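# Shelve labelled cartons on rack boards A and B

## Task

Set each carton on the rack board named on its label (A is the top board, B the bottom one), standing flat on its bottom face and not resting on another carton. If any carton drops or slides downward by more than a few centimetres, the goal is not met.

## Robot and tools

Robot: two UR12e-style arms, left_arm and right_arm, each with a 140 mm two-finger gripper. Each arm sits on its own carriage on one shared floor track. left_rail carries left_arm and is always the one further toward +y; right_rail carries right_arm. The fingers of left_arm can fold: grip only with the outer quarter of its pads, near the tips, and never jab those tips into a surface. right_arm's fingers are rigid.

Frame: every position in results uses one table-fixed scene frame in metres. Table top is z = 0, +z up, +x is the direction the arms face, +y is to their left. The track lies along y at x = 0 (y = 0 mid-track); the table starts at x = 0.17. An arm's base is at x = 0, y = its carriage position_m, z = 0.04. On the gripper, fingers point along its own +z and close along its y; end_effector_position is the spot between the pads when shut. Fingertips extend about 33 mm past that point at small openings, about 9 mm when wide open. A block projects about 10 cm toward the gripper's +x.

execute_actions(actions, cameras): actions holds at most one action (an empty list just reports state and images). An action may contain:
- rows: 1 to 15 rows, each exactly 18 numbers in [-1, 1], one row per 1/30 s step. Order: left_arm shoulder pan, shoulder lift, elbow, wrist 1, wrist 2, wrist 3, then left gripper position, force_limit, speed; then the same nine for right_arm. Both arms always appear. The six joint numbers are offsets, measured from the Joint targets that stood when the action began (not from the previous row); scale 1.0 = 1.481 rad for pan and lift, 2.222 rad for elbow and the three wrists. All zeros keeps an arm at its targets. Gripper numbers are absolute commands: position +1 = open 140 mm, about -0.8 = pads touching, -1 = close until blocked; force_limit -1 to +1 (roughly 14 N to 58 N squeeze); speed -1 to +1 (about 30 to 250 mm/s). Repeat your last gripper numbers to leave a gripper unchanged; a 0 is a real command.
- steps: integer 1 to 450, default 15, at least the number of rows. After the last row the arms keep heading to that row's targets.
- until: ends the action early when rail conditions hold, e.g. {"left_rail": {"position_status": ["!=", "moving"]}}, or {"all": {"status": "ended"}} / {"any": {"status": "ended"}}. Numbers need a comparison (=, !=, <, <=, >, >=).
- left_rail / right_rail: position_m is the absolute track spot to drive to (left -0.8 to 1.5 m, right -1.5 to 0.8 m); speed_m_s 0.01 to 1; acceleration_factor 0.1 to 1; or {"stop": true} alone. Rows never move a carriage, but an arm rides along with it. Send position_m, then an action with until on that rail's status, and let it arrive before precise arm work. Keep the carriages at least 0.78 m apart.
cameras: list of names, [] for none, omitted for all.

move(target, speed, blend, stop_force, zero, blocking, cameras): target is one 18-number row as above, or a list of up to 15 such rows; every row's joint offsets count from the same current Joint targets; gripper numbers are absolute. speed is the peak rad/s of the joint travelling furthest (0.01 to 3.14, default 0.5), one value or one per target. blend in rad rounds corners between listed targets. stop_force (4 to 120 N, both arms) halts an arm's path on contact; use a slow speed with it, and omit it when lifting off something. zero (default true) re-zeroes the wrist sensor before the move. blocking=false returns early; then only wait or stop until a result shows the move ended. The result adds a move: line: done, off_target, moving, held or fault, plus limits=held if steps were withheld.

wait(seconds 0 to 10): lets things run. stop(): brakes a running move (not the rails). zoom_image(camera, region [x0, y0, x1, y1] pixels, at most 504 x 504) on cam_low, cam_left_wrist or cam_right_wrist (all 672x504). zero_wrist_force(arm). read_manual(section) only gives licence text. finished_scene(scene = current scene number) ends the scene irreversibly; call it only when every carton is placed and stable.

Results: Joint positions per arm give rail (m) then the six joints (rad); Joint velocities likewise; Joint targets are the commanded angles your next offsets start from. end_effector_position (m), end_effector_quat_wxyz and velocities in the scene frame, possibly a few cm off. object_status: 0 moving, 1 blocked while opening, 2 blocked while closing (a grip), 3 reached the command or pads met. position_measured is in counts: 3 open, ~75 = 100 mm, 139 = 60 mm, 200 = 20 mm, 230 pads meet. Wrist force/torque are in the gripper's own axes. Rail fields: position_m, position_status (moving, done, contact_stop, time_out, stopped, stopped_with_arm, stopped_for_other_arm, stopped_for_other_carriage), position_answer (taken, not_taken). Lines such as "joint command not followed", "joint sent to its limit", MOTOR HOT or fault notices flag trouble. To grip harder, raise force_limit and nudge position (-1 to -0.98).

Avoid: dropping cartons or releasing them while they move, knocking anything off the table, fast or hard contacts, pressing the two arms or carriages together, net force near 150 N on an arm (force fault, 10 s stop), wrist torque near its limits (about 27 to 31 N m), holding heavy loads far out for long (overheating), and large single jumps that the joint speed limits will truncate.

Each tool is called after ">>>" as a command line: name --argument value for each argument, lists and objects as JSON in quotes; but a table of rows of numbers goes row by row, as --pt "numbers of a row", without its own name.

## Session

>>> execute_actions --actions '[]'

Scene clock: 0.00 s.
left_arm: end_effector_position=(+0.3563, +0.7786, +0.5790) position_measured=3 object_status=3 end_effector_quat_wxyz=(+0.000, +0.000, +1.000, +0.000) | right_arm: end_effector_position=(+0.3563, -0.6214, +0.5790) position_measured=3 object_status=3 end_effector_quat_wxyz=(+0.000, +0.000, +1.000, +0.000)
Joint positions: left_arm=[0.7 -0.281 -2.157 1.821 -1.235 -1.571 -0.28] | right_arm=[-0.7 -0.281 -2.157 1.821 -1.235 -1.571 -0.28]
Joint velocities: within noise
Joint torques (N m): no reading
Wrist force (N): no reading
Wrist torque (N m): no reading
Wrist force, peak (N): no reading
Joint targets: left_arm=[0.700 -0.280 -2.157 1.821 -1.235 -1.571 -0.280] | right_arm=[-0.700 -0.281 -2.157 1.821 -1.235 -1.571 -0.280]
Tool commands: left_gripper/position=+1.0 left_gripper/force_limit=+1.0 left_gripper/speed=+1.0 right_gripper/position=+1.0 right_gripper/force_limit=+1.0 right_gripper/speed=+1.0
left_rail: position_m=0.700 position_status=done
right_rail: position_m=-0.700 position_status=done

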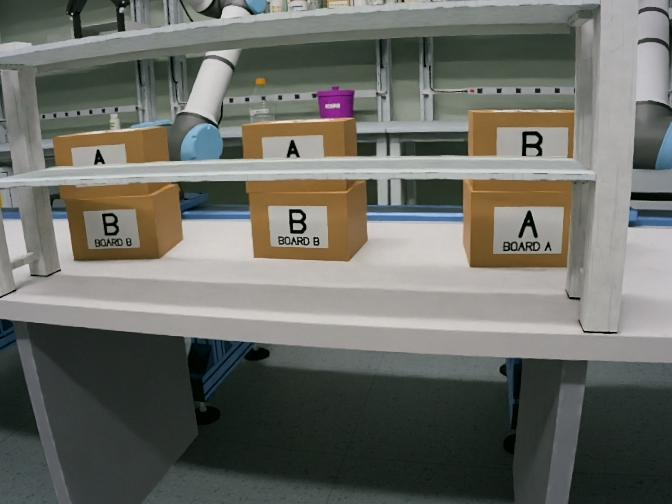

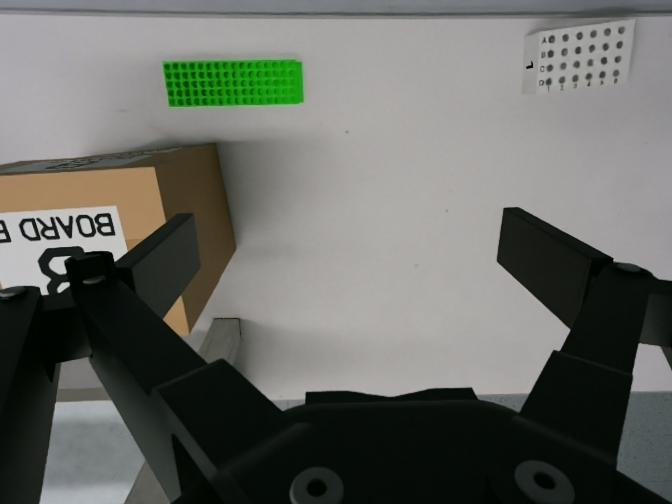

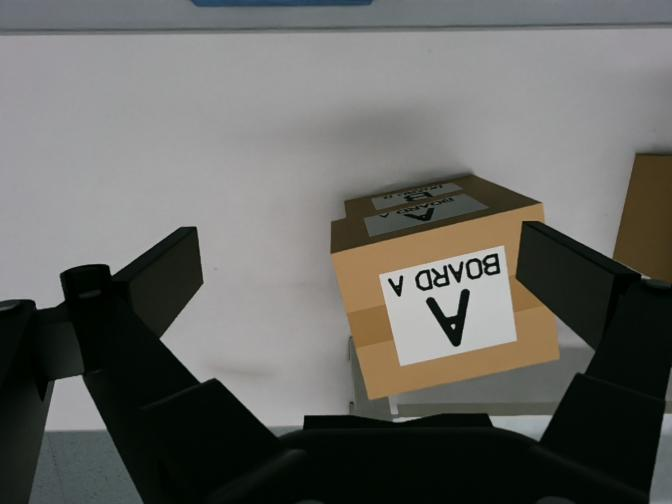

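>>> zoom_image --camera "cam_low" --region '[40, 100, 240, 280]'

>>> zoom_image --camera "cam_low" --region '[220, 100, 420, 280]'

>>> zoom_image --camera "cam_low" --region '[430, 90, 630, 280]'

Scaled by 2.520.

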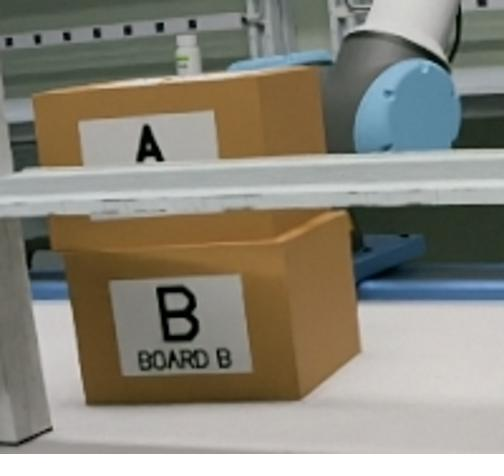

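Scaled by 2.520.

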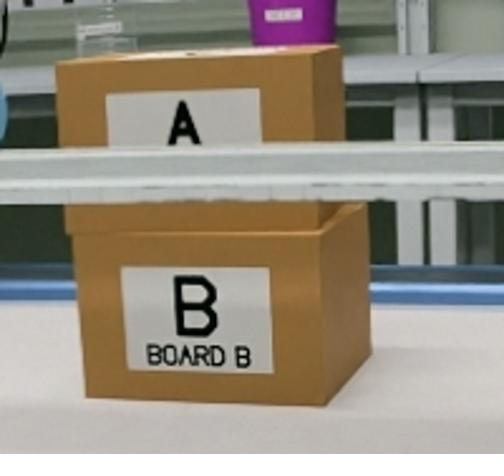

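Scaled by 2.520.

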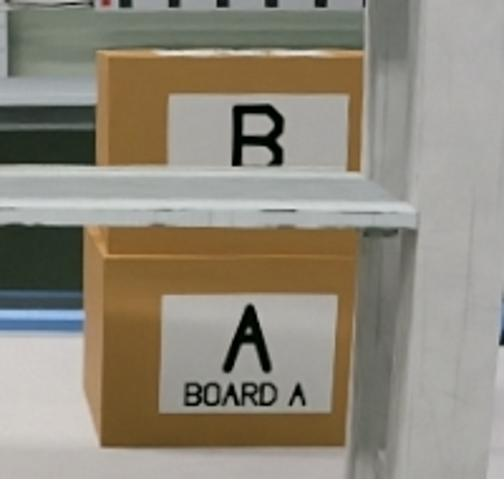

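>>> execute_actions --actions '[{"rows":[[0,0,0,0,0,0,-1,1,0,0,0,0,0,0,0,-0.2,1,0]],"left_rail":{"position_m":0.42,"speed_m_s":0.4},"right_rail":{"position_m":-0.40,"speed_m_s":0.4},"steps":120,"until":{"all":{"status":"ended"}}}]' --cameras '["cam_left_wrist","cam_right_wrist"]'

Scene clock: 189.00 s.
left_arm: end_effector_position=(+0.3563, +0.4986, +0.5790) position_measured=233 object_status=3 end_effector_quat_wxyz=(+0.000, +0.000, +1.000, +0.000) end_effector_velocity=(+0.000, -0.001, +0.001) end_effector_angular_velocity=(+0.000, -0.003, +0.001) | right_arm: end_effector_position=(+0.3563, -0.3215, +0.5790) position_measured=154 object_status=3 end_effector_quat_wxyz=(+0.000, +0.000, +1.000, +0.000) end_effector_velocity=(+0.000, +0.001, +0.000) end_effector_angular_velocity=(+0.000, +0.001, -0.001)
Joint positions: left_arm=[0.42 -0.281 -2.157 1.821 -1.235 -1.571 -0.28] | right_arm=[-0.4 -0.281 -2.157 1.821 -1.235 -1.571 -0.28]
Joint velocities: left_arm=[-0.001 0 -0.001 -0.001 0 0 0] | right_arm=[0.001 0 0 0 0 0 0]
Joint torques (N m): left_arm=[-1.75 4.71 -48.15 -3.37 -0.14 -0.07] | right_arm=[-2.22 6.61 -40.77 -3.77 0.22 0.35]
Wrist force (N): left_arm=[0.0 -0.3 0.1] | right_arm=[0.2 -0.3 0.1]
Wrist torque (N m): left_arm=[-0.07 0.00 0.00] | right_arm=[-0.08 -0.04 0.00]
Wrist force, peak (N): left_arm=[-0.1 1.7 0.0] | right_arm=[0.1 -2.0 -0.1]
Joint targets: left_arm=[0.420 -0.280 -2.157 1.821 -1.235 -1.571 -0.280] | right_arm=[-0.400 -0.281 -2.157 1.821 -1.235 -1.571 -0.280]
left_rail: position_m=0.420 speed_m_s=0.40 position_status=done
right_rail: position_m=-0.400 speed_m_s=0.40 position_status=done
camera_calibration:
cam_left_wrist: T_world_to_cam=[[0.00214105, 0.999833, 0.0181292, -0.500829], [0.941022, -0.00814831, 0.338248, -0.530976], [0.338339, 0.0163358, -0.940882, 0.598806], [0, 0, 0, 1]] pos_world=[0.298133, 0.486637, 0.752087]
cam_right_wrist: T_world_to_cam=[[0.0224336, 0.999667, 0.0127834, 0.313023], [0.95045, -0.0252913, 0.309847, -0.524445], [0.310067, 0.00519896, -0.950701, 0.617669], [0, 0, 0, 1]] pos_world=[0.299918, -0.329394, 0.745714]
Images, in order (width x height): cam_left_wrist 672x504, cam_right_wrist 672x504.

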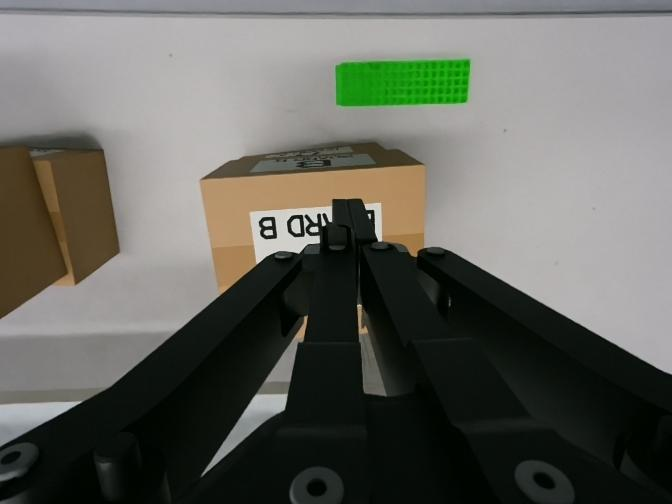

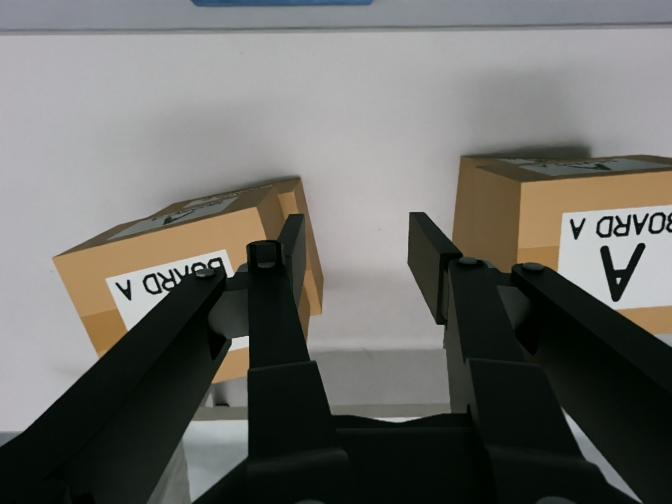

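>>> execute_actions --actions '[{"left_rail":{"position_m":0.92,"speed_m_s":0.5},"right_rail":{"position_m":-0.94,"speed_m_s":0.5},"steps":150,"until":{"all":{"status":"ended"}}}]' --cameras '[]'

>>> move --target '[0.990415,0.392872,-0.894829,-0.427376,-0.109762,-0.290458,-1,1,0,0.246316,0.010866,0.072995,0.273274,0.807917,0.416470,-0.2,1,0]' --speed 1.2 --cameras '[]'

>>> move --target '[0.990415,0.392872,-0.894829,-0.427376,-0.109762,-0.290458,-1,1,0,0.246316,0.010866,0.072995,0.273274,0.807917,0.416470,-0.2,1,0]' --speed 1.2 --cameras '["cam_low"]'

Scene clock: 509.23 s.
left_arm: end_effector_position=(+0.3563, +0.9985, +0.5790) position_measured=233 object_status=3 end_effector_quat_wxyz=(+0.000, +0.000, +1.000, +0.000) | right_arm: end_effector_position=(+0.3563, -0.8613, +0.5790) position_measured=154 object_status=3 end_effector_quat_wxyz=(+0.000, +0.000, +1.000, +0.000) end_effector_velocity=(-0.001, -0.002, +0.000) end_effector_angular_velocity=(-0.001, +0.001, +0.000)
Joint positions: left_arm=[0.92 -0.281 -2.157 1.821 -1.235 -1.571 -0.28] | right_arm=[-0.94 -0.281 -2.157 1.821 -1.235 -1.571 -0.28]
Joint velocities: left_arm=[within noise] | right_arm=[-0.001 0 0 0 0.001 -0.001 0]
Joint torques (N m): left_arm=[0.06 5.3 -46.06 -2.38 -0.01 -0.17] | right_arm=[-1.88 7.62 -38.57 -3.17 0.48 0.07]
Wrist force (N): left_arm=[-0.1 -0.2 -0.1] | right_arm=[0.2 -0.3 0.2]
Wrist torque (N m): left_arm=[-0.05 0.01 0.00] | right_arm=[-0.06 -0.04 0.00]
Wrist force, peak (N): left_arm=[0.0 -2.5 0.0] | right_arm=[0.4 2.1 0.4]
Joint targets: left_arm=[0.920 -0.280 -2.157 1.821 -1.235 -1.571 -0.280] | right_arm=[-0.940 -0.281 -2.157 1.821 -1.235 -1.571 -0.280]
Tool commands: left_gripper/position=-1.0 left_gripper/force_limit=+1.0 left_gripper/speed=+0.0 right_gripper/position=-0.2 right_gripper/force_limit=+1.0 right_gripper/speed=+0.0
left_rail: position_m=0.920 speed_m_s=0.50 position_status=done
right_rail: position_m=-0.940 speed_m_s=0.50 position_status=done
No camera images: "cameras" was empty.

Scene clock: 511.77 s.
left_arm: end_effector_position=(-0.0667, +1.0001, +1.7150) position_measured=233 object_status=3 end_effector_quat_wxyz=(+0.915, -0.276, +0.285, +0.073) | right_arm: end_effector_position=(+0.3282, -0.4043, +0.7951) position_measured=154 object_status=3 end_effector_quat_wxyz=(+0.480, -0.447, -0.471, -0.590)
Joint positions: left_arm=[0.92 1.186 -1.575 -0.167 -2.185 -1.815 -0.926] | right_arm=[-0.94 0.084 -2.141 1.983 -0.628 0.224 0.645]
Joint velocities: within noise
Joint torques (N m): left_arm=[14.37 31.01 -0.95 -0.79 -1.87 -2.9] | right_arm=[11.79 11.74 -35.94 -0.02 6.53 2.97]
Wrist force (N): left_arm=[-0.6 1.4 0.2] | right_arm=[-0.1 1.3 -1.7]
Wrist torque (N m): left_arm=[0.03 0.38 0.03] | right_arm=[0.16 -0.38 0.13]
Wrist force, peak (N): left_arm=[-8.1 -8.1 -11.2] | right_arm=[0.9 -4.0 -0.6]
Joint targets: left_arm=[0.920 1.187 -1.575 -0.167 -2.185 -1.815 -0.926] | right_arm=[-0.940 0.084 -2.141 1.983 -0.628 0.224 0.645]
left_rail: position_m=0.920 speed_m_s=0.50 position_status=done
right_rail: position_m=-0.940 speed_m_s=0.50 position_status=done
move: done
No camera images: "cameras" was empty.

Scene clock: 514.53 s.
left_arm: end_effector_position=(+0.4682, +0.6550, +0.6104) position_measured=233 object_status=3 end_effector_quat_wxyz=(+0.500, +0.500, +0.500, +0.500) | right_arm: end_effector_position=(+0.4894, -0.6748, +0.6101) position_measured=154 object_status=3 end_effector_quat_wxyz=(+0.500, -0.500, +0.500, -0.500)
Joint positions: left_arm=[0.92 2.654 -0.993 -2.155 -3.134 -2.059 -1.571] | right_arm=[-0.94 0.449 -2.125 2.145 -0.021 2.02 1.57]
Joint velocities: within noise
Joint torques (N m): left_arm=[13.95 23.02 41.41 -0.09 -1.74 -2.36] | right_arm=[11.86 12.87 -36.59 0.84 3.69 2.71]
Wrist force (N): left_arm=[-0.3 -0.3 0.4] | right_arm=[0.3 1.1 0.9]
Wrist torque (N m): left_arm=[0.01 0.18 -0.29] | right_arm=[-0.41 -0.21 -0.40]
Wrist force, peak (N): left_arm=[1.8 -8.0 0.2] | right_arm=[-0.1 1.4 -2.3]
Joint targets: left_arm=[0.920 2.654 -0.993 -2.156 -3.134 -2.059 -1.571] | right_arm=[-0.940 0.449 -2.125 2.145 -0.021 2.020 1.570]
left_rail: position_m=0.920 speed_m_s=0.50 position_status=done
right_rail: position_m=-0.940 speed_m_s=0.50 position_status=done
move: done
Images, in order (width x height): cam_low 672x504.

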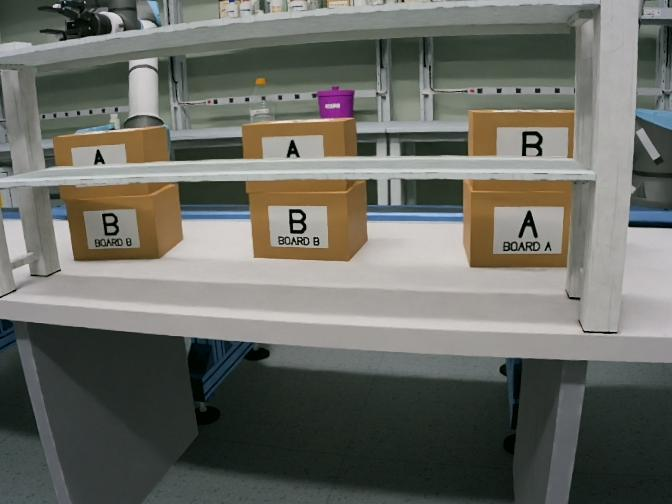

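>>> move --pt "0 -0.020499 -0.088941 0.102604 0 0 -1 1 0 0 0.022619 0.088169 -0.103245 0 0 -0.2 1 0" --pt "0 -0.087263 -0.161903 0.220065 0 0 -1 1 0 0 0.090837 0.160042 -0.220587 0 0 -0.2 1 0" --pt "0 -0.167637 -0.202447 0.314180 0 0 -1 1 0 0 0.170895 0.199687 -0.313591 0 0 -0.2 1 0" --pt "0 -0.295117 -0.236825 0.433526 0 0 -1 1 0 0 0.295469 0.233043 -0.429978 0 0 -0.2 1 0" --pt "0 -0.396299 -0.252008 0.516148 0 0 -1 1 0 0 0.392976 0.247651 -0.509576 0 0 -0.2 1 0" --pt "0 -0.513165 -0.261684 0.603717 0 0 -1 1 0 0 0.504727 0.256922 -0.593331 0 0 -0.2 1 0" --pt "0 -0.627648 -0.264993 0.683331 0 0 -1 1 0 0 0.613873 0.260081 -0.669238 0 0 -0.2 1 0" --speed 0.4 --blend 0.03 --cameras '["cam_low","cam_left_wrist","cam_right_wrist"]'

Scene clock: 535.37 s.
left_arm: end_effector_position=(+0.4684, +0.6550, +0.1052) position_measured=233 object_status=3 end_effector_quat_wxyz=(+0.500, +0.500, +0.500, +0.500) | right_arm: end_effector_position=(+0.4894, -0.6747, +0.1048) position_measured=154 object_status=3 end_effector_quat_wxyz=(+0.500, -0.500, +0.500, -0.500)
Joint positions: left_arm=[0.92 2.654 -1.922 -2.744 -1.616 -2.059 -1.571] | right_arm=[-0.94 0.449 -1.215 2.723 -1.507 2.02 1.57]
Joint velocities: within noise
Joint torques (N m): left_arm=[11.97 21.39 -3.51 6.3 -1.67 -2.25] | right_arm=[7.47 -26.02 3.63 -6.56 2.79 2.64]
Wrist force (N): left_arm=[0.0 -0.2 0.0] | right_arm=[-0.1 1.2 0.8]
Wrist torque (N m): left_arm=[0.01 0.10 -0.30] | right_arm=[-0.34 -0.14 -0.36]
Wrist force, peak (N): left_arm=[0.3 2.1 0.1] | right_arm=[0.1 2.4 1.2]
Joint targets: left_arm=[0.920 2.654 -1.923 -2.744 -1.616 -2.059 -1.571] | right_arm=[-0.940 0.449 -1.215 2.723 -1.508 2.020 1.570]
left_rail: position_m=0.920 speed_m_s=0.50 position_status=done
right_rail: position_m=-0.940 speed_m_s=0.50 position_status=done
move: done
camera_calibration:
cam_left_wrist: T_world_to_cam=[[-0.0184255, -0.00149933, 0.999829, -0.086614], [-0.338257, -0.941023, -0.00764476, 0.77177], [0.940873, -0.33834, 0.0168316, -0.0379996], [0, 0, 0, 1]] pos_world=[0.295213, 0.713266, 0.0931387]
cam_right_wrist: T_world_to_cam=[[-0.0130857, 0.0217057, -0.999679, 0.13275], [-0.310228, 0.950341, 0.0246953, 0.79229], [0.950572, 0.310451, -0.00570219, -0.079065], [0, 0, 0, 1]] pos_world=[0.322684, -0.731282, 0.112691]

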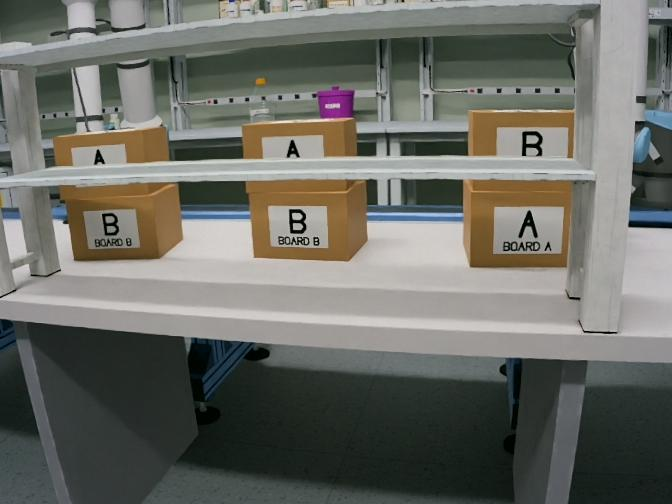

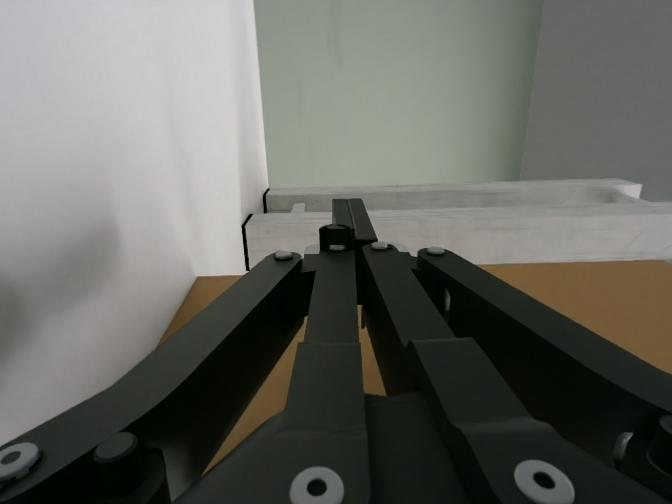

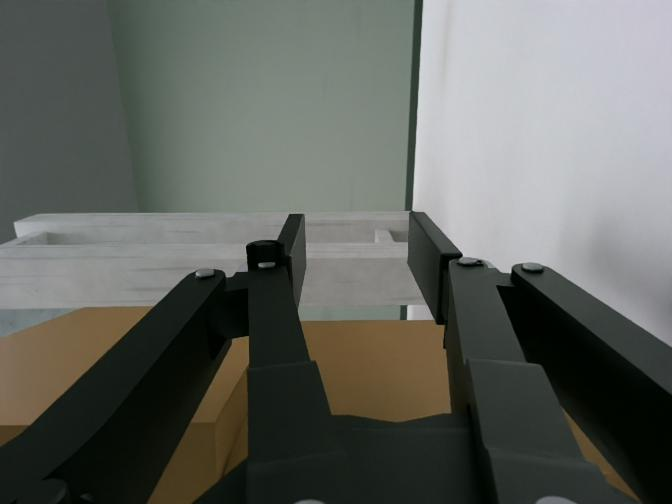

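>>> execute_actions --actions '[{"rows":[[0,0,0,0,0,0,-1,1,0,0,0,0,0,0,0,-1,1,0]],"left_rail":{"position_m":0.89,"speed_m_s":0.1,"acceleration_factor":0.4},"right_rail":{"position_m":-0.885,"speed_m_s":0.1,"acceleration_factor":0.4},"steps":90,"until":{"all":{"status":"ended"}}}]' --cameras '[]'

>>> execute_actions --actions '[{"left_rail":{"position_m":0.80,"speed_m_s":0.05},"right_rail":{"position_m":-0.80,"speed_m_s":0.05},"steps":120,"until":{"all":{"status":"ended"}}}]' --cameras '["cam_low"]'

Scene clock: 551.27 s.
left_arm: end_effector_position=(+0.4684, +0.6250, +0.1051) position_measured=233 object_status=3 end_effector_quat_wxyz=(+0.500, +0.500, +0.500, +0.500) | right_arm: end_effector_position=(+0.4894, -0.6198, +0.1047) position_measured=233 object_status=3 end_effector_quat_wxyz=(+0.500, -0.500, +0.500, -0.500)
Joint positions: left_arm=[0.89 2.654 -1.923 -2.744 -1.616 -2.059 -1.571] | right_arm=[-0.885 0.449 -1.215 2.723 -1.508 2.02 1.57]
Joint velocities: within noise
Joint torques (N m): left_arm=[10.75 19 3.92 4.87 -2.15 -1.82] | right_arm=[5.83 -26.22 -5.02 -5.65 -4.02 2.53]
Wrist force (N): left_arm=[0.0 -0.5 0.2] | right_arm=[14.2 0.2 -1.3]
Wrist torque (N m): left_arm=[-0.06 0.11 -0.30] | right_arm=[-0.48 -0.80 -0.44]
Wrist force, peak (N): left_arm=[1.3 0.0 0.2] | right_arm=[17.5 -0.1 -2.1]
Joint targets: left_arm=[0.890 2.654 -1.923 -2.744 -1.616 -2.059 -1.571] | right_arm=[-0.885 0.449 -1.215 2.723 -1.508 2.020 1.570]
left_rail: position_m=0.890 speed_m_s=0.10 position_status=done
right_rail: position_m=-0.885 speed_m_s=0.10 position_status=done
No camera images: "cameras" was empty.

Scene clock: 553.50 s.
left_arm: end_effector_position=(+0.4683, +0.5350, +0.1051) position_measured=233 object_status=3 end_effector_quat_wxyz=(+0.500, +0.500, +0.500, +0.500) | right_arm: end_effector_position=(+0.4894, -0.5348, +0.1047) position_measured=233 object_status=3 end_effector_quat_wxyz=(+0.500, -0.500, +0.500, -0.500)
Joint positions: left_arm=[0.8 2.654 -1.923 -2.744 -1.616 -2.059 -1.571] | right_arm=[-0.8 0.449 -1.215 2.723 -1.508 2.019 1.57]
Joint velocities: within noise
Joint torques (N m): left_arm=[-25.24 21.97 14.59 4.44 8.03 -0.91] | right_arm=[5.94 -35.18 -9.91 -4.93 -6.38 2.28]
Wrist force (N): left_arm=[16.5 1.9 0.7] | right_arm=[12.3 1.4 -3.9]
Wrist torque (N m): left_arm=[0.00 0.27 -0.41] | right_arm=[-0.38 -0.73 -0.44]
Wrist force, peak (N): left_arm=[27.7 5.1 -2.7] | right_arm=[16.2 0.5 -2.2]
Joint targets: left_arm=[0.800 2.654 -1.923 -2.744 -1.616 -2.059 -1.571] | right_arm=[-0.800 0.449 -1.215 2.723 -1.508 2.020 1.570]
Tool commands: left_gripper/position=-1.0 left_gripper/force_limit=+1.0 left_gripper/speed=+0.0 right_gripper/position=-1.0 right_gripper/force_limit=+1.0 right_gripper/speed=+0.0
left_rail: position_m=0.800 speed_m_s=0.05 position_status=done
right_rail: position_m=-0.800 speed_m_s=0.05 position_status=done
Images, in order (width x height): cam_low 672x504.

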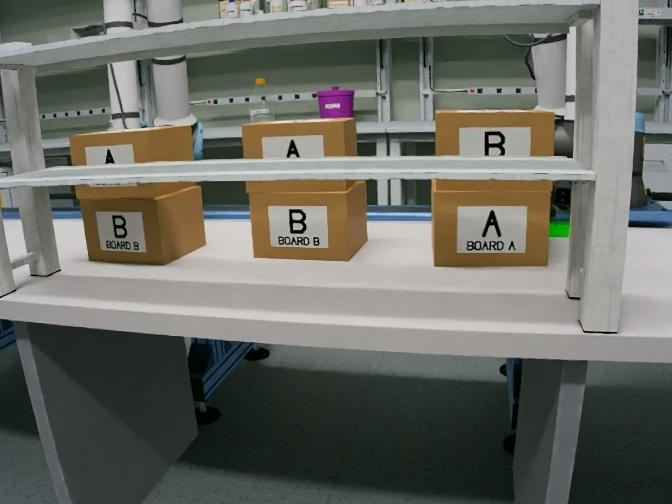

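>>> execute_actions --actions '[{"left_rail":{"position_m":0.729,"speed_m_s":0.05},"right_rail":{"position_m":-0.7215,"speed_m_s":0.05},"steps":120,"until":{"all":{"status":"ended"}}}]' --cameras '["cam_low"]'

>>> zoom_image --camera "cam_low" --region '[60, 100, 260, 280]'

>>> zoom_image --camera "cam_low" --region '[390, 90, 590, 280]'

Scene clock: 568.30 s.
left_arm: end_effector_position=(+0.4684, +0.4640, +0.1051) position_measured=233 object_status=3 end_effector_quat_wxyz=(+0.500, +0.500, +0.500, +0.500) | right_arm: end_effector_position=(+0.4894, -0.4563, +0.1047) position_measured=233 object_status=3 end_effector_quat_wxyz=(+0.500, -0.500, +0.500, -0.500)
Joint positions: left_arm=[0.729 2.654 -1.923 -2.744 -1.616 -2.059 -1.571] | right_arm=[-0.722 0.449 -1.215 2.723 -1.508 2.02 1.57]
Joint velocities: within noise
Joint torques (N m): left_arm=[-19.1 25.73 18.31 2.81 9.39 1.22] | right_arm=[4.18 -47.26 -16.3 -3.57 -2.25 2.5]
Wrist force (N): left_arm=[16.7 1.8 0.7] | right_arm=[13.0 2.0 -0.5]
Wrist torque (N m): left_arm=[0.02 0.25 -0.40] | right_arm=[-0.39 0.24 -0.35]
Wrist force, peak (N): left_arm=[22.5 2.5 0.6] | right_arm=[15.0 1.3 -4.0]
Joint targets: left_arm=[0.729 2.654 -1.923 -2.744 -1.616 -2.059 -1.571] | right_arm=[-0.721 0.449 -1.215 2.723 -1.508 2.020 1.570]
Tool commands: left_gripper/position=-1.0 left_gripper/force_limit=+1.0 left_gripper/speed=+0.0 right_gripper/position=-1.0 right_gripper/force_limit=+1.0 right_gripper/speed=+0.0
left_rail: position_m=0.729 speed_m_s=0.05 position_status=done
right_rail: position_m=-0.722 speed_m_s=0.05 position_status=done
Images, in order (width x height): cam_low 672x504.

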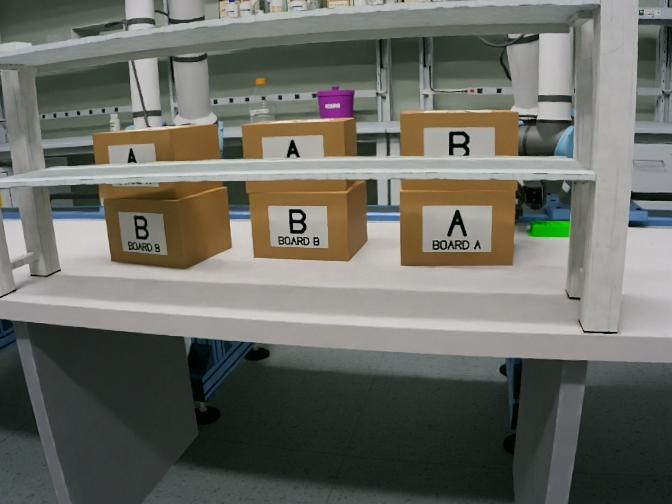

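Scaled by 2.520.

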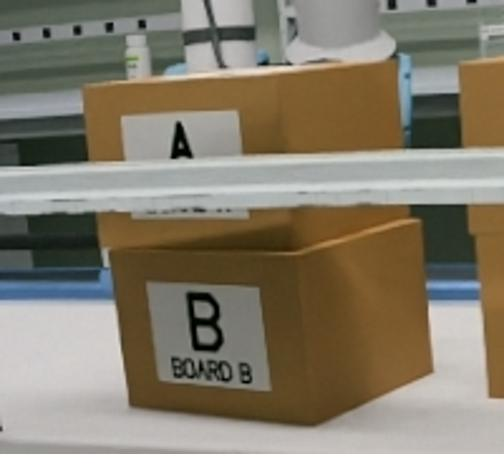

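Scaled by 2.520.

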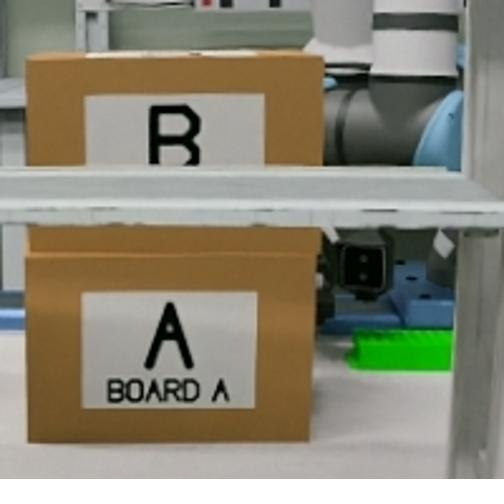

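>>> execute_actions --actions '[{"left_rail":{"position_m":0.765,"speed_m_s":0.15},"right_rail":{"position_m":-0.88,"speed_m_s":0.15},"steps":90,"until":{"all":{"status":"ended"}}}]' --cameras '[]'

>>> move --pt "0 0.231349 0.012985 -0.167183 0 0 -1 1 0 -0.059332 0.008968 -0.031531 0.025554 -0.133964 0 -0.2 1 0" --pt "0 0.460011 0.062546 -0.369151 0 0 -1 1 0 -0.059332 0.008968 -0.031531 0.025554 -0.133964 0 -0.2 1 0" --pt "0 0.581060 0.138306 -0.525591 0 0 -1 1 0 -0.059332 0.008968 -0.031531 0.025554 -0.133964 0 -0.2 1 0" --pt "0 0.627648 0.264993 -0.683331 0.094418 0 -1 1 0 -0.059332 0.008968 -0.031531 0.025554 -0.133964 0 -0.2 1 0" --speed 0.5 --blend 0.03 --cameras '[]'

>>> execute_actions --actions '[{"right_rail":{"position_m":-0.84,"speed_m_s":0.06},"steps":90,"until":{"all":{"status":"ended"}}}]' --cameras '["cam_low"]'

Scene clock: 633.67 s.
left_arm: end_effector_position=(+0.4684, +0.5000, +0.1051) position_measured=233 object_status=3 end_effector_quat_wxyz=(+0.500, +0.500, +0.500, +0.500) | right_arm: end_effector_position=(+0.4894, -0.6147, +0.1047) position_measured=233 object_status=3 end_effector_quat_wxyz=(+0.500, -0.500, +0.500, -0.500) end_effector_velocity=(+0.000, -0.002, +0.000) end_effector_angular_velocity=(-0.001, +0.000, -0.003)
Joint positions: left_arm=[0.765 2.654 -1.923 -2.744 -1.616 -2.059 -1.571] | right_arm=[-0.88 0.449 -1.215 2.723 -1.508 2.02 1.57]
Joint velocities: left_arm=[within noise] | right_arm=[-0.001 -0.002 0 0 0 0.001 -0.001]
Joint torques (N m): left_arm=[-7.93 30.64 11.01 1.01 -1.92 1.29] | right_arm=[2.45 -45.48 2.53 -2.16 3.19 2.24]
Wrist force (N): left_arm=[0.2 -0.4 0.1] | right_arm=[0.6 0.7 0.9]
Wrist torque (N m): left_arm=[-0.03 0.07 -0.30] | right_arm=[-0.48 -0.29 -0.35]
Wrist force, peak (N): left_arm=[18.9 2.2 1.1] | right_arm=[14.8 3.0 -0.6]
Joint targets: left_arm=[0.765 2.654 -1.923 -2.744 -1.616 -2.059 -1.571] | right_arm=[-0.880 0.449 -1.215 2.723 -1.508 2.020 1.570]
Tool commands: left_gripper/position=-1.0 left_gripper/force_limit=+1.0 left_gripper/speed=+0.0 right_gripper/position=-1.0 right_gripper/force_limit=+1.0 right_gripper/speed=+0.0
left_rail: position_m=0.765 speed_m_s=0.15 position_status=done
right_rail: position_m=-0.880 speed_m_s=0.15 position_status=done
No camera images: "cameras" was empty.

Scene clock: 637.33 s.
left_arm: end_effector_position=(+0.4607, +0.4292, +0.6101) position_measured=233 object_status=3 end_effector_quat_wxyz=(+0.550, +0.549, +0.445, +0.445) | right_arm: end_effector_position=(+0.5419, -0.5438, +0.1048) position_measured=154 object_status=3 end_effector_quat_wxyz=(+0.550, -0.550, +0.445, -0.445)
Joint positions: left_arm=[0.765 2.654 -0.993 -2.156 -3.134 -1.849 -1.571] | right_arm=[-0.88 0.361 -1.202 2.653 -1.451 1.722 1.57]
Joint velocities: within noise
Joint torques (N m): left_arm=[8.62 21.02 62.1 0.23 2.62 1.38] | right_arm=[-11.77 -30.15 -11.03 0.4 -2.84 2.31]
Wrist force (N): left_arm=[-0.4 -0.1 0.4] | right_arm=[0.6 0.7 1.6]
Wrist torque (N m): left_arm=[0.02 0.21 -0.29] | right_arm=[-0.48 -0.29 -0.35]
Wrist force, peak (N): left_arm=[-0.6 2.6 -0.1] | right_arm=[0.0 0.4 2.3]
Joint targets: left_arm=[0.765 2.654 -0.993 -2.156 -3.134 -1.849 -1.571] | right_arm=[-0.880 0.361 -1.202 2.653 -1.451 1.722 1.570]
left_rail: position_m=0.765 speed_m_s=0.15 position_status=done
right_rail: position_m=-0.880 speed_m_s=0.15 position_status=done
move: done
No camera images: "cameras" was empty.

Scene clock: 638.47 s.
left_arm: end_effector_position=(+0.4607, +0.4292, +0.6103) position_measured=233 object_status=3 end_effector_quat_wxyz=(+0.550, +0.549, +0.445, +0.445) | right_arm: end_effector_position=(+0.5419, -0.5039, +0.1048) position_measured=154 object_status=3 end_effector_quat_wxyz=(+0.550, -0.550, +0.445, -0.445)
Joint positions: left_arm=[0.765 2.654 -0.993 -2.156 -3.134 -1.849 -1.571] | right_arm=[-0.84 0.361 -1.202 2.653 -1.451 1.722 1.57]
Joint velocities: within noise
Joint torques (N m): left_arm=[9.56 18.69 61.59 0.57 2.47 1.07] | right_arm=[-10 -29.91 -8.67 0.08 -2.79 2.17]
Wrist force (N): left_arm=[-0.1 -0.1 0.2] | right_arm=[0.5 0.8 1.7]
Wrist torque (N m): left_arm=[0.03 0.15 -0.29] | right_arm=[-0.47 -0.25 -0.34]
Wrist force, peak (N): left_arm=[-0.6 -0.2 0.5] | right_arm=[1.9 1.0 1.4]
Joint targets: left_arm=[0.765 2.654 -0.993 -2.156 -3.134 -1.849 -1.571] | right_arm=[-0.840 0.361 -1.202 2.653 -1.451 1.722 1.570]
Tool commands: left_gripper/position=-1.0 left_gripper/force_limit=+1.0 left_gripper/speed=+0.0 right_gripper/position=-0.2 right_gripper/force_limit=+1.0 right_gripper/speed=+0.0
left_rail: position_m=0.765 speed_m_s=0.15 position_status=done
right_rail: position_m=-0.840 speed_m_s=0.06 position_status=done
Images, in order (width x height): cam_low 672x504.

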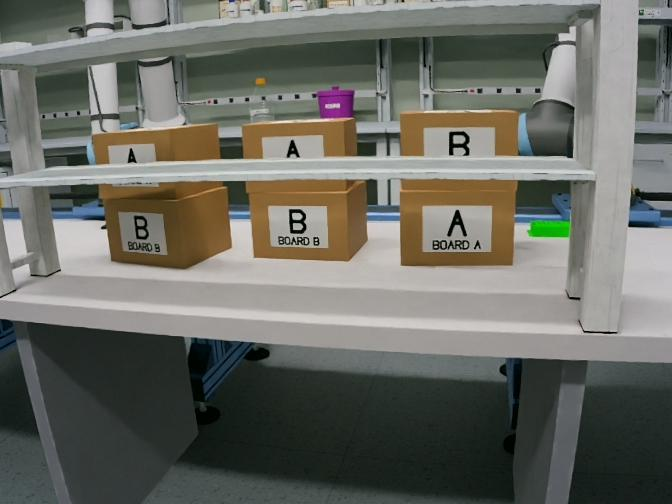

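>>> execute_actions --actions '[{"right_rail":{"position_m":-0.815,"speed_m_s":0.05},"steps":90,"until":{"all":{"status":"ended"}}}]' --cameras '["cam_low"]'

>>> zoom_image --camera "cam_low" --region '[60, 100, 260, 280]'

Scene clock: 645.33 s.
left_arm: end_effector_position=(+0.4607, +0.4292, +0.6103) position_measured=233 object_status=3 end_effector_quat_wxyz=(+0.550, +0.549, +0.445, +0.445) | right_arm: end_effector_position=(+0.5419, -0.4789, +0.1048) position_measured=154 object_status=3 end_effector_quat_wxyz=(+0.550, -0.550, +0.445, -0.445)
Joint positions: left_arm=[0.765 2.654 -0.993 -2.156 -3.134 -1.849 -1.571] | right_arm=[-0.815 0.361 -1.202 2.653 -1.451 1.722 1.57]
Joint velocities: within noise
Joint torques (N m): left_arm=[7.49 19.99 56.78 1.2 1.91 1.13] | right_arm=[2.6 -31.24 -1.22 -0.28 -2.21 1.94]
Wrist force (N): left_arm=[-0.1 -0.2 0.2] | right_arm=[0.1 0.3 1.3]
Wrist torque (N m): left_arm=[0.01 0.14 -0.29] | right_arm=[-0.56 -0.18 -0.34]
Wrist force, peak (N): left_arm=[-0.5 -0.2 0.6] | right_arm=[0.4 0.9 1.8]
Joint targets: left_arm=[0.765 2.654 -0.993 -2.156 -3.134 -1.849 -1.571] | right_arm=[-0.815 0.361 -1.202 2.653 -1.451 1.722 1.570]
Tool commands: left_gripper/position=-1.0 left_gripper/force_limit=+1.0 left_gripper/speed=+0.0 right_gripper/position=-0.2 right_gripper/force_limit=+1.0 right_gripper/speed=+0.0
left_rail: position_m=0.765 speed_m_s=0.15 position_status=done
right_rail: position_m=-0.815 speed_m_s=0.05 position_status=done
Images, in order (width x height): cam_low 672x504.

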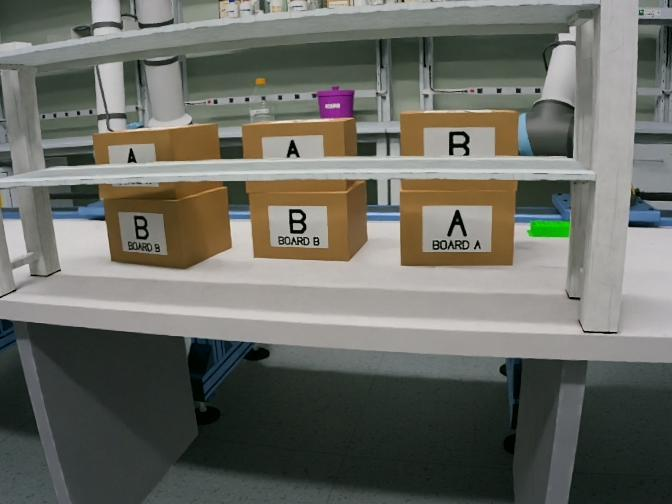

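Scaled by 2.520.

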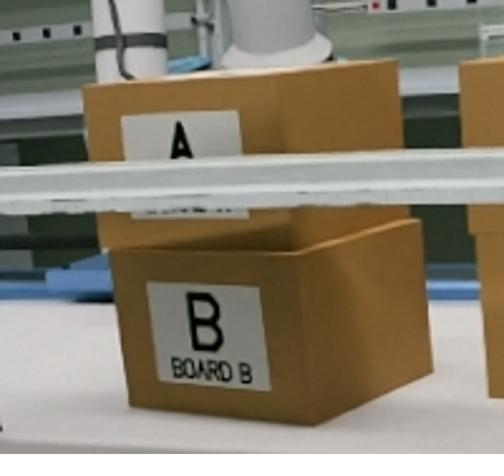

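>>> execute_actions --actions '[{"left_rail":{"position_m":0.48,"speed_m_s":0.25},"right_rail":{"position_m":-0.85,"speed_m_s":0.15},"steps":120,"until":{"all":{"status":"ended"}}}]' --cameras '[]'

>>> move --pt "0 0 0 0 0 0 -1 1 0 0.037791 -0.217343 0.010141 0.134721 0.025189 0 -0.2 1 0" --pt "-0.018371 -0.035525 -0.129847 0.153525 -0.012245 0 -1 1 0 0.059332 -0.451946 -0.028863 0.330093 0.039546 0 -0.2 1 0" --pt "-0.018371 -0.035525 -0.129847 0.153525 -0.012245 0 -1 1 0 0.104305 -0.603158 -0.094100 0.496115 0.069521 0 -0.2 1 0" --speed 0.5 --blend 0.03 --cameras '[]'

>>> execute_actions --actions '[{"right_rail":{"position_m":-0.54,"speed_m_s":0.25},"steps":120,"until":{"all":{"status":"ended"}}}]' --cameras '["cam_low","cam_left_wrist","cam_right_wrist"]'

Scene clock: 781.23 s.
left_arm: end_effector_position=(+0.4607, +0.1442, +0.6103) position_measured=233 object_status=3 end_effector_quat_wxyz=(+0.550, +0.549, +0.445, +0.445) end_effector_velocity=(+0.000, +0.000, +0.000) end_effector_angular_velocity=(+0.000, +0.000, +0.000) | right_arm: end_effector_position=(+0.5419, -0.5138, +0.1048) position_measured=154 object_status=3 end_effector_quat_wxyz=(+0.550, -0.550, +0.445, -0.445)
Joint positions: left_arm=[0.48 2.654 -0.993 -2.156 -3.134 -1.849 -1.571] | right_arm=[-0.85 0.361 -1.202 2.653 -1.451 1.722 1.57]
Joint velocities: left_arm=[-0.001 0 0.001 -0.001 0 0 0] | right_arm=[within noise]
Joint torques (N m): left_arm=[10.24 6.37 48.25 1.96 0.57 1.03] | right_arm=[3.14 -31.66 -1.05 -0.91 -1.59 2.28]
Wrist force (N): left_arm=[0.0 0.0 0.2] | right_arm=[0.4 0.6 1.5]
Wrist torque (N m): left_arm=[0.05 0.13 -0.29] | right_arm=[-0.52 -0.23 -0.35]
Wrist force, peak (N): left_arm=[-0.9 -0.2 0.7] | right_arm=[0.3 0.9 1.8]
Joint targets: left_arm=[0.480 2.654 -0.993 -2.156 -3.134 -1.849 -1.571] | right_arm=[-0.850 0.361 -1.202 2.653 -1.451 1.722 1.570]
Tool commands: left_gripper/position=-1.0 left_gripper/force_limit=+1.0 left_gripper/speed=+0.0 right_gripper/position=-0.2 right_gripper/force_limit=+1.0 right_gripper/speed=+0.0
left_rail: position_m=0.480 speed_m_s=0.25 position_status=done
right_rail: position_m=-0.850 speed_m_s=0.15 position_status=done
No camera images: "cameras" was empty.

Scene clock: 784.10 s.
left_arm: end_effector_position=(+0.4475, +0.1441, +0.4362) position_measured=233 object_status=3 end_effector_quat_wxyz=(+0.550, +0.549, +0.445, +0.445) | right_arm: end_effector_position=(+0.4475, -0.5138, +0.4358) position_measured=154 object_status=3 end_effector_quat_wxyz=(+0.550, -0.550, +0.445, -0.445)
Joint positions: left_arm=[0.48 2.626 -1.045 -2.444 -2.793 -1.876 -1.571] | right_arm=[-0.85 0.516 -2.095 2.444 -0.349 1.876 1.57]
Joint velocities: within noise
Joint torques (N m): left_arm=[-14.84 -16.97 39.86 6.34 -2.27 0.88] | right_arm=[10.5 -12.53 -49.94 1.12 3.54 1.91]
Wrist force (N): left_arm=[0.1 -0.2 0.3] | right_arm=[0.4 0.9 1.3]
Wrist torque (N m): left_arm=[0.02 0.11 -0.28] | right_arm=[-0.48 -0.22 -0.40]
Wrist force, peak (N): left_arm=[0.2 -2.0 -0.3] | right_arm=[0.7 2.3 2.1]
Joint targets: left_arm=[0.480 2.626 -1.045 -2.444 -2.793 -1.876 -1.571] | right_arm=[-0.850 0.516 -2.095 2.444 -0.349 1.876 1.570]
left_rail: position_m=0.480 speed_m_s=0.25 position_status=done
right_rail: position_m=-0.850 speed_m_s=0.15 position_status=done
move: done
No camera images: "cameras" was empty.

Scene clock: 786.53 s.
left_arm: end_effector_position=(+0.4475, +0.1441, +0.4362) position_measured=233 object_status=3 end_effector_quat_wxyz=(+0.550, +0.549, +0.445, +0.445) | right_arm: end_effector_position=(+0.4475, -0.2039, +0.4359) position_measured=154 object_status=3 end_effector_quat_wxyz=(+0.550, -0.550, +0.445, -0.445) end_effector_velocity=(+0.000, +0.000, +0.000) end_effector_angular_velocity=(+0.001, +0.001, -0.001)
Joint positions: left_arm=[0.48 2.626 -1.045 -2.444 -2.793 -1.876 -1.571] | right_arm=[-0.54 0.516 -2.095 2.444 -0.349 1.876 1.57]
Joint velocities: left_arm=[within noise] | right_arm=[0.001 0 0.001 0 0.001 0.001 0.002]
Joint torques (N m): left_arm=[-13.29 -19.02 43.84 5.38 -1.85 1.12] | right_arm=[6.65 -10.02 -45.14 0.22 0.32 1.88]
Wrist force (N): left_arm=[-0.2 0.0 0.2] | right_arm=[0.3 0.7 1.5]
Wrist torque (N m): left_arm=[0.04 0.18 -0.29] | right_arm=[-0.53 -0.21 -0.40]
Wrist force, peak (N): left_arm=[-0.4 -0.1 0.6] | right_arm=[1.0 1.2 1.7]
Joint targets: left_arm=[0.480 2.626 -1.045 -2.444 -2.793 -1.876 -1.571] | right_arm=[-0.540 0.516 -2.095 2.444 -0.349 1.876 1.570]
Tool commands: left_gripper/position=-1.0 left_gripper/force_limit=+1.0 left_gripper/speed=+0.0 right_gripper/position=-0.2 right_gripper/force_limit=+1.0 right_gripper/speed=+0.0
left_rail: position_m=0.480 speed_m_s=0.25 position_status=done
right_rail: position_m=-0.540 speed_m_s=0.25 position_status=done
camera_calibration:
cam_left_wrist: T_world_to_cam=[[-0.0184693, 0.00234109, 0.999827, -0.419158], [-0.526737, -0.849993, -0.00773992, 0.357792], [0.849827, -0.526789, 0.0169319, -0.128992], [0, 0, 0, 1]] pos_world=[0.290342, 0.23715, 0.424039]
cam_right_wrist: T_world_to_cam=[[-0.0171951, 0.0186905, -0.999677, 0.454234], [-0.501341, 0.864894, 0.0247939, 0.391643], [0.865079, 0.501606, -0.00550168, -0.106356], [0, 0, 0, 1]] pos_world=[0.296164, -0.293871, 0.443792]

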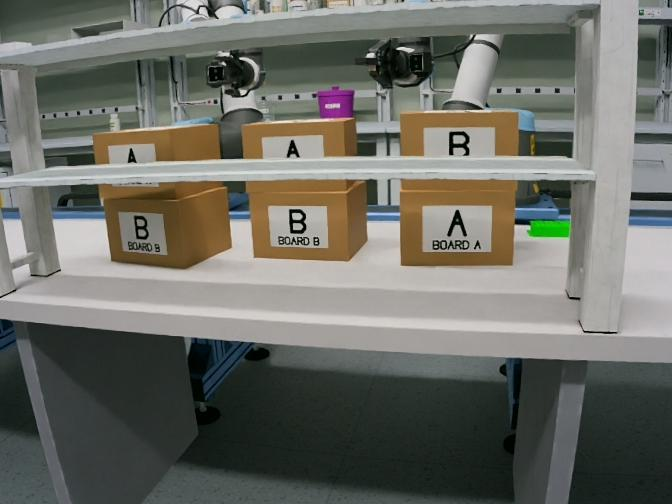

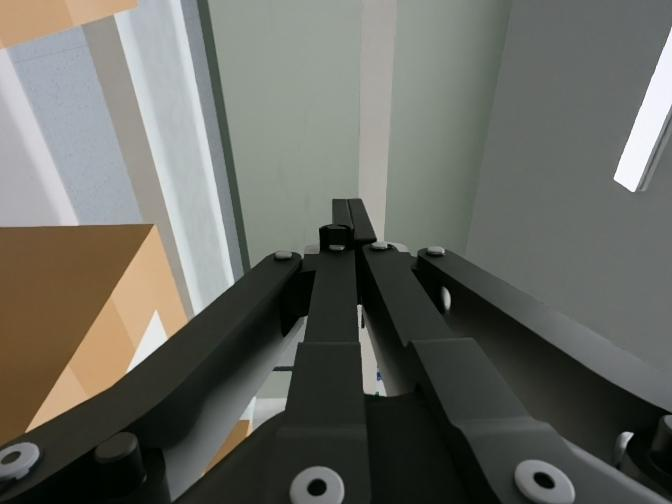

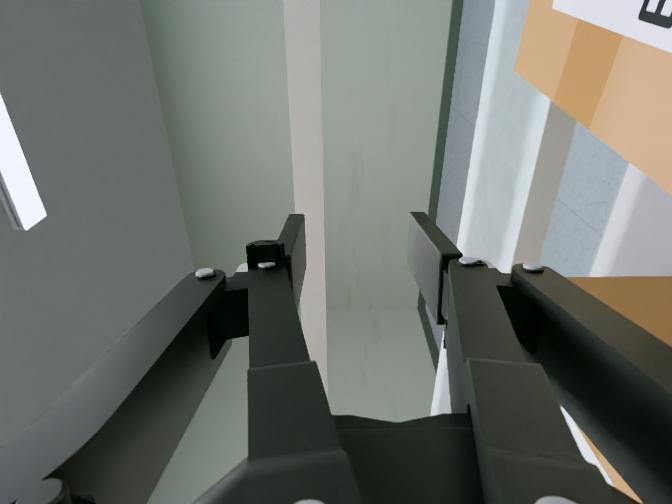

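>>> execute_actions --actions '[{"right_rail":{"position_m":-0.52,"speed_m_s":0.1},"steps":60,"until":{"all":{"status":"ended"}}}]' --cameras '[]'

>>> move --pt "0 -0.040215 -0.035557 0.062361 0 0 -1 1 0 0 0.040215 0.035557 -0.062361 0 0 -0.2 1 0" --pt "0 -0.120594 -0.076634 0.157011 0 0 -1 1 0 0 0.120594 0.076634 -0.157011 0 0 -0.2 1 0" --pt "0 -0.183974 -0.096786 0.219407 0 0 -1 1 0 0 0.183974 0.096786 -0.219407 0 0 -0.2 1 0" --speed 0.25 --blend 0.03 --cameras '["cam_low"]'

>>> zero_wrist_force --arm "right_arm"

>>> execute_actions --actions '[{"left_rail":{"position_m":0.452,"speed_m_s":0.05},"right_rail":{"position_m":-0.51,"speed_m_s":0.05},"steps":60,"until":{"all":{"status":"ended"}}}]' --cameras '["cam_low"]'

Scene clock: 839.97 s.
left_arm: end_effector_position=(+0.4475, +0.1441, +0.4362) position_measured=233 object_status=3 end_effector_quat_wxyz=(+0.550, +0.549, +0.445, +0.445) | right_arm: end_effector_position=(+0.4475, -0.1839, +0.4359) position_measured=154 object_status=3 end_effector_quat_wxyz=(+0.550, -0.550, +0.445, -0.445)
Joint positions: left_arm=[0.48 2.626 -1.045 -2.444 -2.793 -1.876 -1.571] | right_arm=[-0.52 0.516 -2.095 2.444 -0.349 1.876 1.57]
Joint velocities: within noise
Joint torques (N m): left_arm=[-12.76 -17.21 51 3.2 -1.45 1.02] | right_arm=[2.3 -9.49 -39.31 -1.02 -2.02 1.72]
Wrist force (N): left_arm=[0.0 0.0 0.3] | right_arm=[0.4 1.0 1.5]
Wrist torque (N m): left_arm=[0.07 0.12 -0.29] | right_arm=[-0.49 -0.23 -0.40]
Wrist force, peak (N): left_arm=[-0.3 0.1 0.6] | right_arm=[0.6 1.1 1.6]
Joint targets: left_arm=[0.480 2.626 -1.045 -2.444 -2.793 -1.876 -1.571] | right_arm=[-0.520 0.516 -2.095 2.444 -0.349 1.876 1.570]
Tool commands: left_gripper/position=-1.0 left_gripper/force_limit=+1.0 left_gripper/speed=+0.0 right_gripper/position=-0.2 right_gripper/force_limit=+1.0 right_gripper/speed=+0.0
left_rail: position_m=0.480 speed_m_s=0.25 position_status=done
right_rail: position_m=-0.520 speed_m_s=0.10 position_status=done
No camera images: "cameras" was empty.

Scene clock: 842.47 s.
left_arm: end_effector_position=(+0.4476, +0.1441, +0.2703) position_measured=233 object_status=3 end_effector_quat_wxyz=(+0.550, +0.549, +0.445, +0.445) | right_arm: end_effector_position=(+0.4475, -0.1838, +0.2701) position_measured=154 object_status=3 end_effector_quat_wxyz=(+0.550, -0.550, +0.445, -0.445)
Joint positions: left_arm=[0.48 2.626 -1.318 -2.659 -2.306 -1.876 -1.571] | right_arm=[-0.52 0.516 -1.823 2.659 -0.836 1.876 1.57]
Joint velocities: within noise
Joint torques (N m): left_arm=[-14.24 -6.69 25.6 7.21 -1.11 0.86] | right_arm=[-0.32 0.66 -22.1 -6.84 -2.2 2.05]
Wrist force (N): left_arm=[-0.2 -0.3 0.1] | right_arm=[0.2 1.0 1.2]
Wrist torque (N m): left_arm=[-0.03 0.18 -0.28] | right_arm=[-0.42 -0.20 -0.37]
Wrist force, peak (N): left_arm=[-0.1 1.5 0.4] | right_arm=[0.5 2.1 1.4]
Joint targets: left_arm=[0.480 2.626 -1.318 -2.659 -2.306 -1.876 -1.571] | right_arm=[-0.520 0.516 -1.823 2.659 -0.836 1.876 1.570]
left_rail: position_m=0.480 speed_m_s=0.25 position_status=done
right_rail: position_m=-0.520 speed_m_s=0.10 position_status=done
move: done
Images, in order (width x height): cam_low 672x504.

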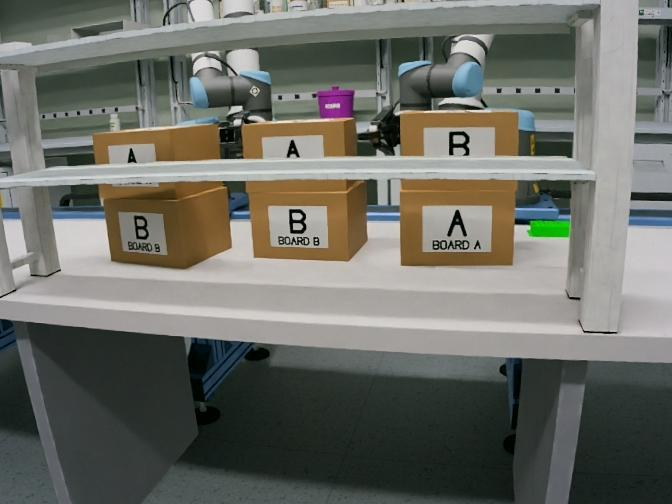

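Wrist force sensor zeroed.

Scene clock: 843.47 s.
left_arm: end_effector_position=(+0.4476, +0.1162, +0.2703) position_measured=233 object_status=3 end_effector_quat_wxyz=(+0.550, +0.549, +0.445, +0.445) | right_arm: end_effector_position=(+0.4475, -0.1738, +0.2700) position_measured=154 object_status=3 end_effector_quat_wxyz=(+0.550, -0.550, +0.445, -0.445)
Joint positions: left_arm=[0.452 2.626 -1.318 -2.659 -2.306 -1.876 -1.571] | right_arm=[-0.51 0.516 -1.823 2.659 -0.836 1.876 1.57]
Joint velocities: within noise
Joint torques (N m): left_arm=[-12.86 -7.92 30.53 5.68 -0.9 1.05] | right_arm=[-1.57 1.35 -24.17 -6.18 -1.97 1.89]
Wrist force (N, zeroed by zero_wrist_force on right_arm): left_arm=[2.8 0.2 -2.2] | right_arm=[-0.1 0.1 0.4]
Wrist torque (N m, zeroed by zero_wrist_force on right_arm): left_arm=[0.01 0.25 -0.29] | right_arm=[0.00 0.02 0.00]
Wrist force, peak (N, zeroed by zero_wrist_force on right_arm): left_arm=[3.3 0.3 -2.0] | right_arm=[-0.6 0.3 0.5]
Joint targets: left_arm=[0.452 2.626 -1.318 -2.659 -2.306 -1.876 -1.571] | right_arm=[-0.510 0.516 -1.823 2.659 -0.836 1.876 1.570]
Tool commands: left_gripper/position=-1.0 left_gripper/force_limit=+1.0 left_gripper/speed=+0.0 right_gripper/position=-0.2 right_gripper/force_limit=+1.0 right_gripper/speed=+0.0
left_rail: position_m=0.452 speed_m_s=0.05 position_status=done
right_rail: position_m=-0.510 speed_m_s=0.05 position_status=done
Images, in order (width x height): cam_low 672x504.

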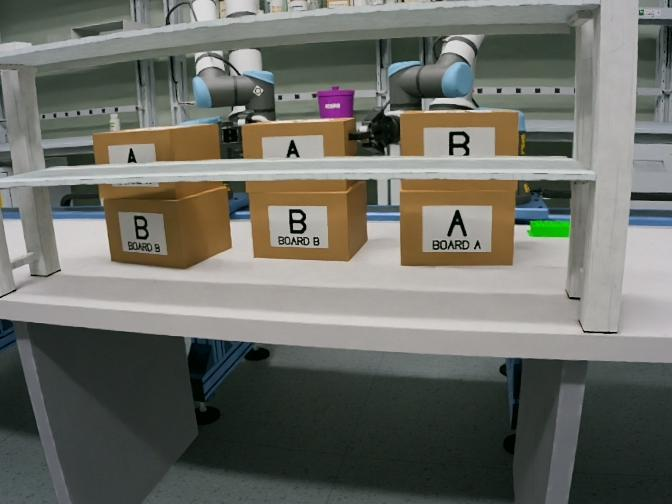

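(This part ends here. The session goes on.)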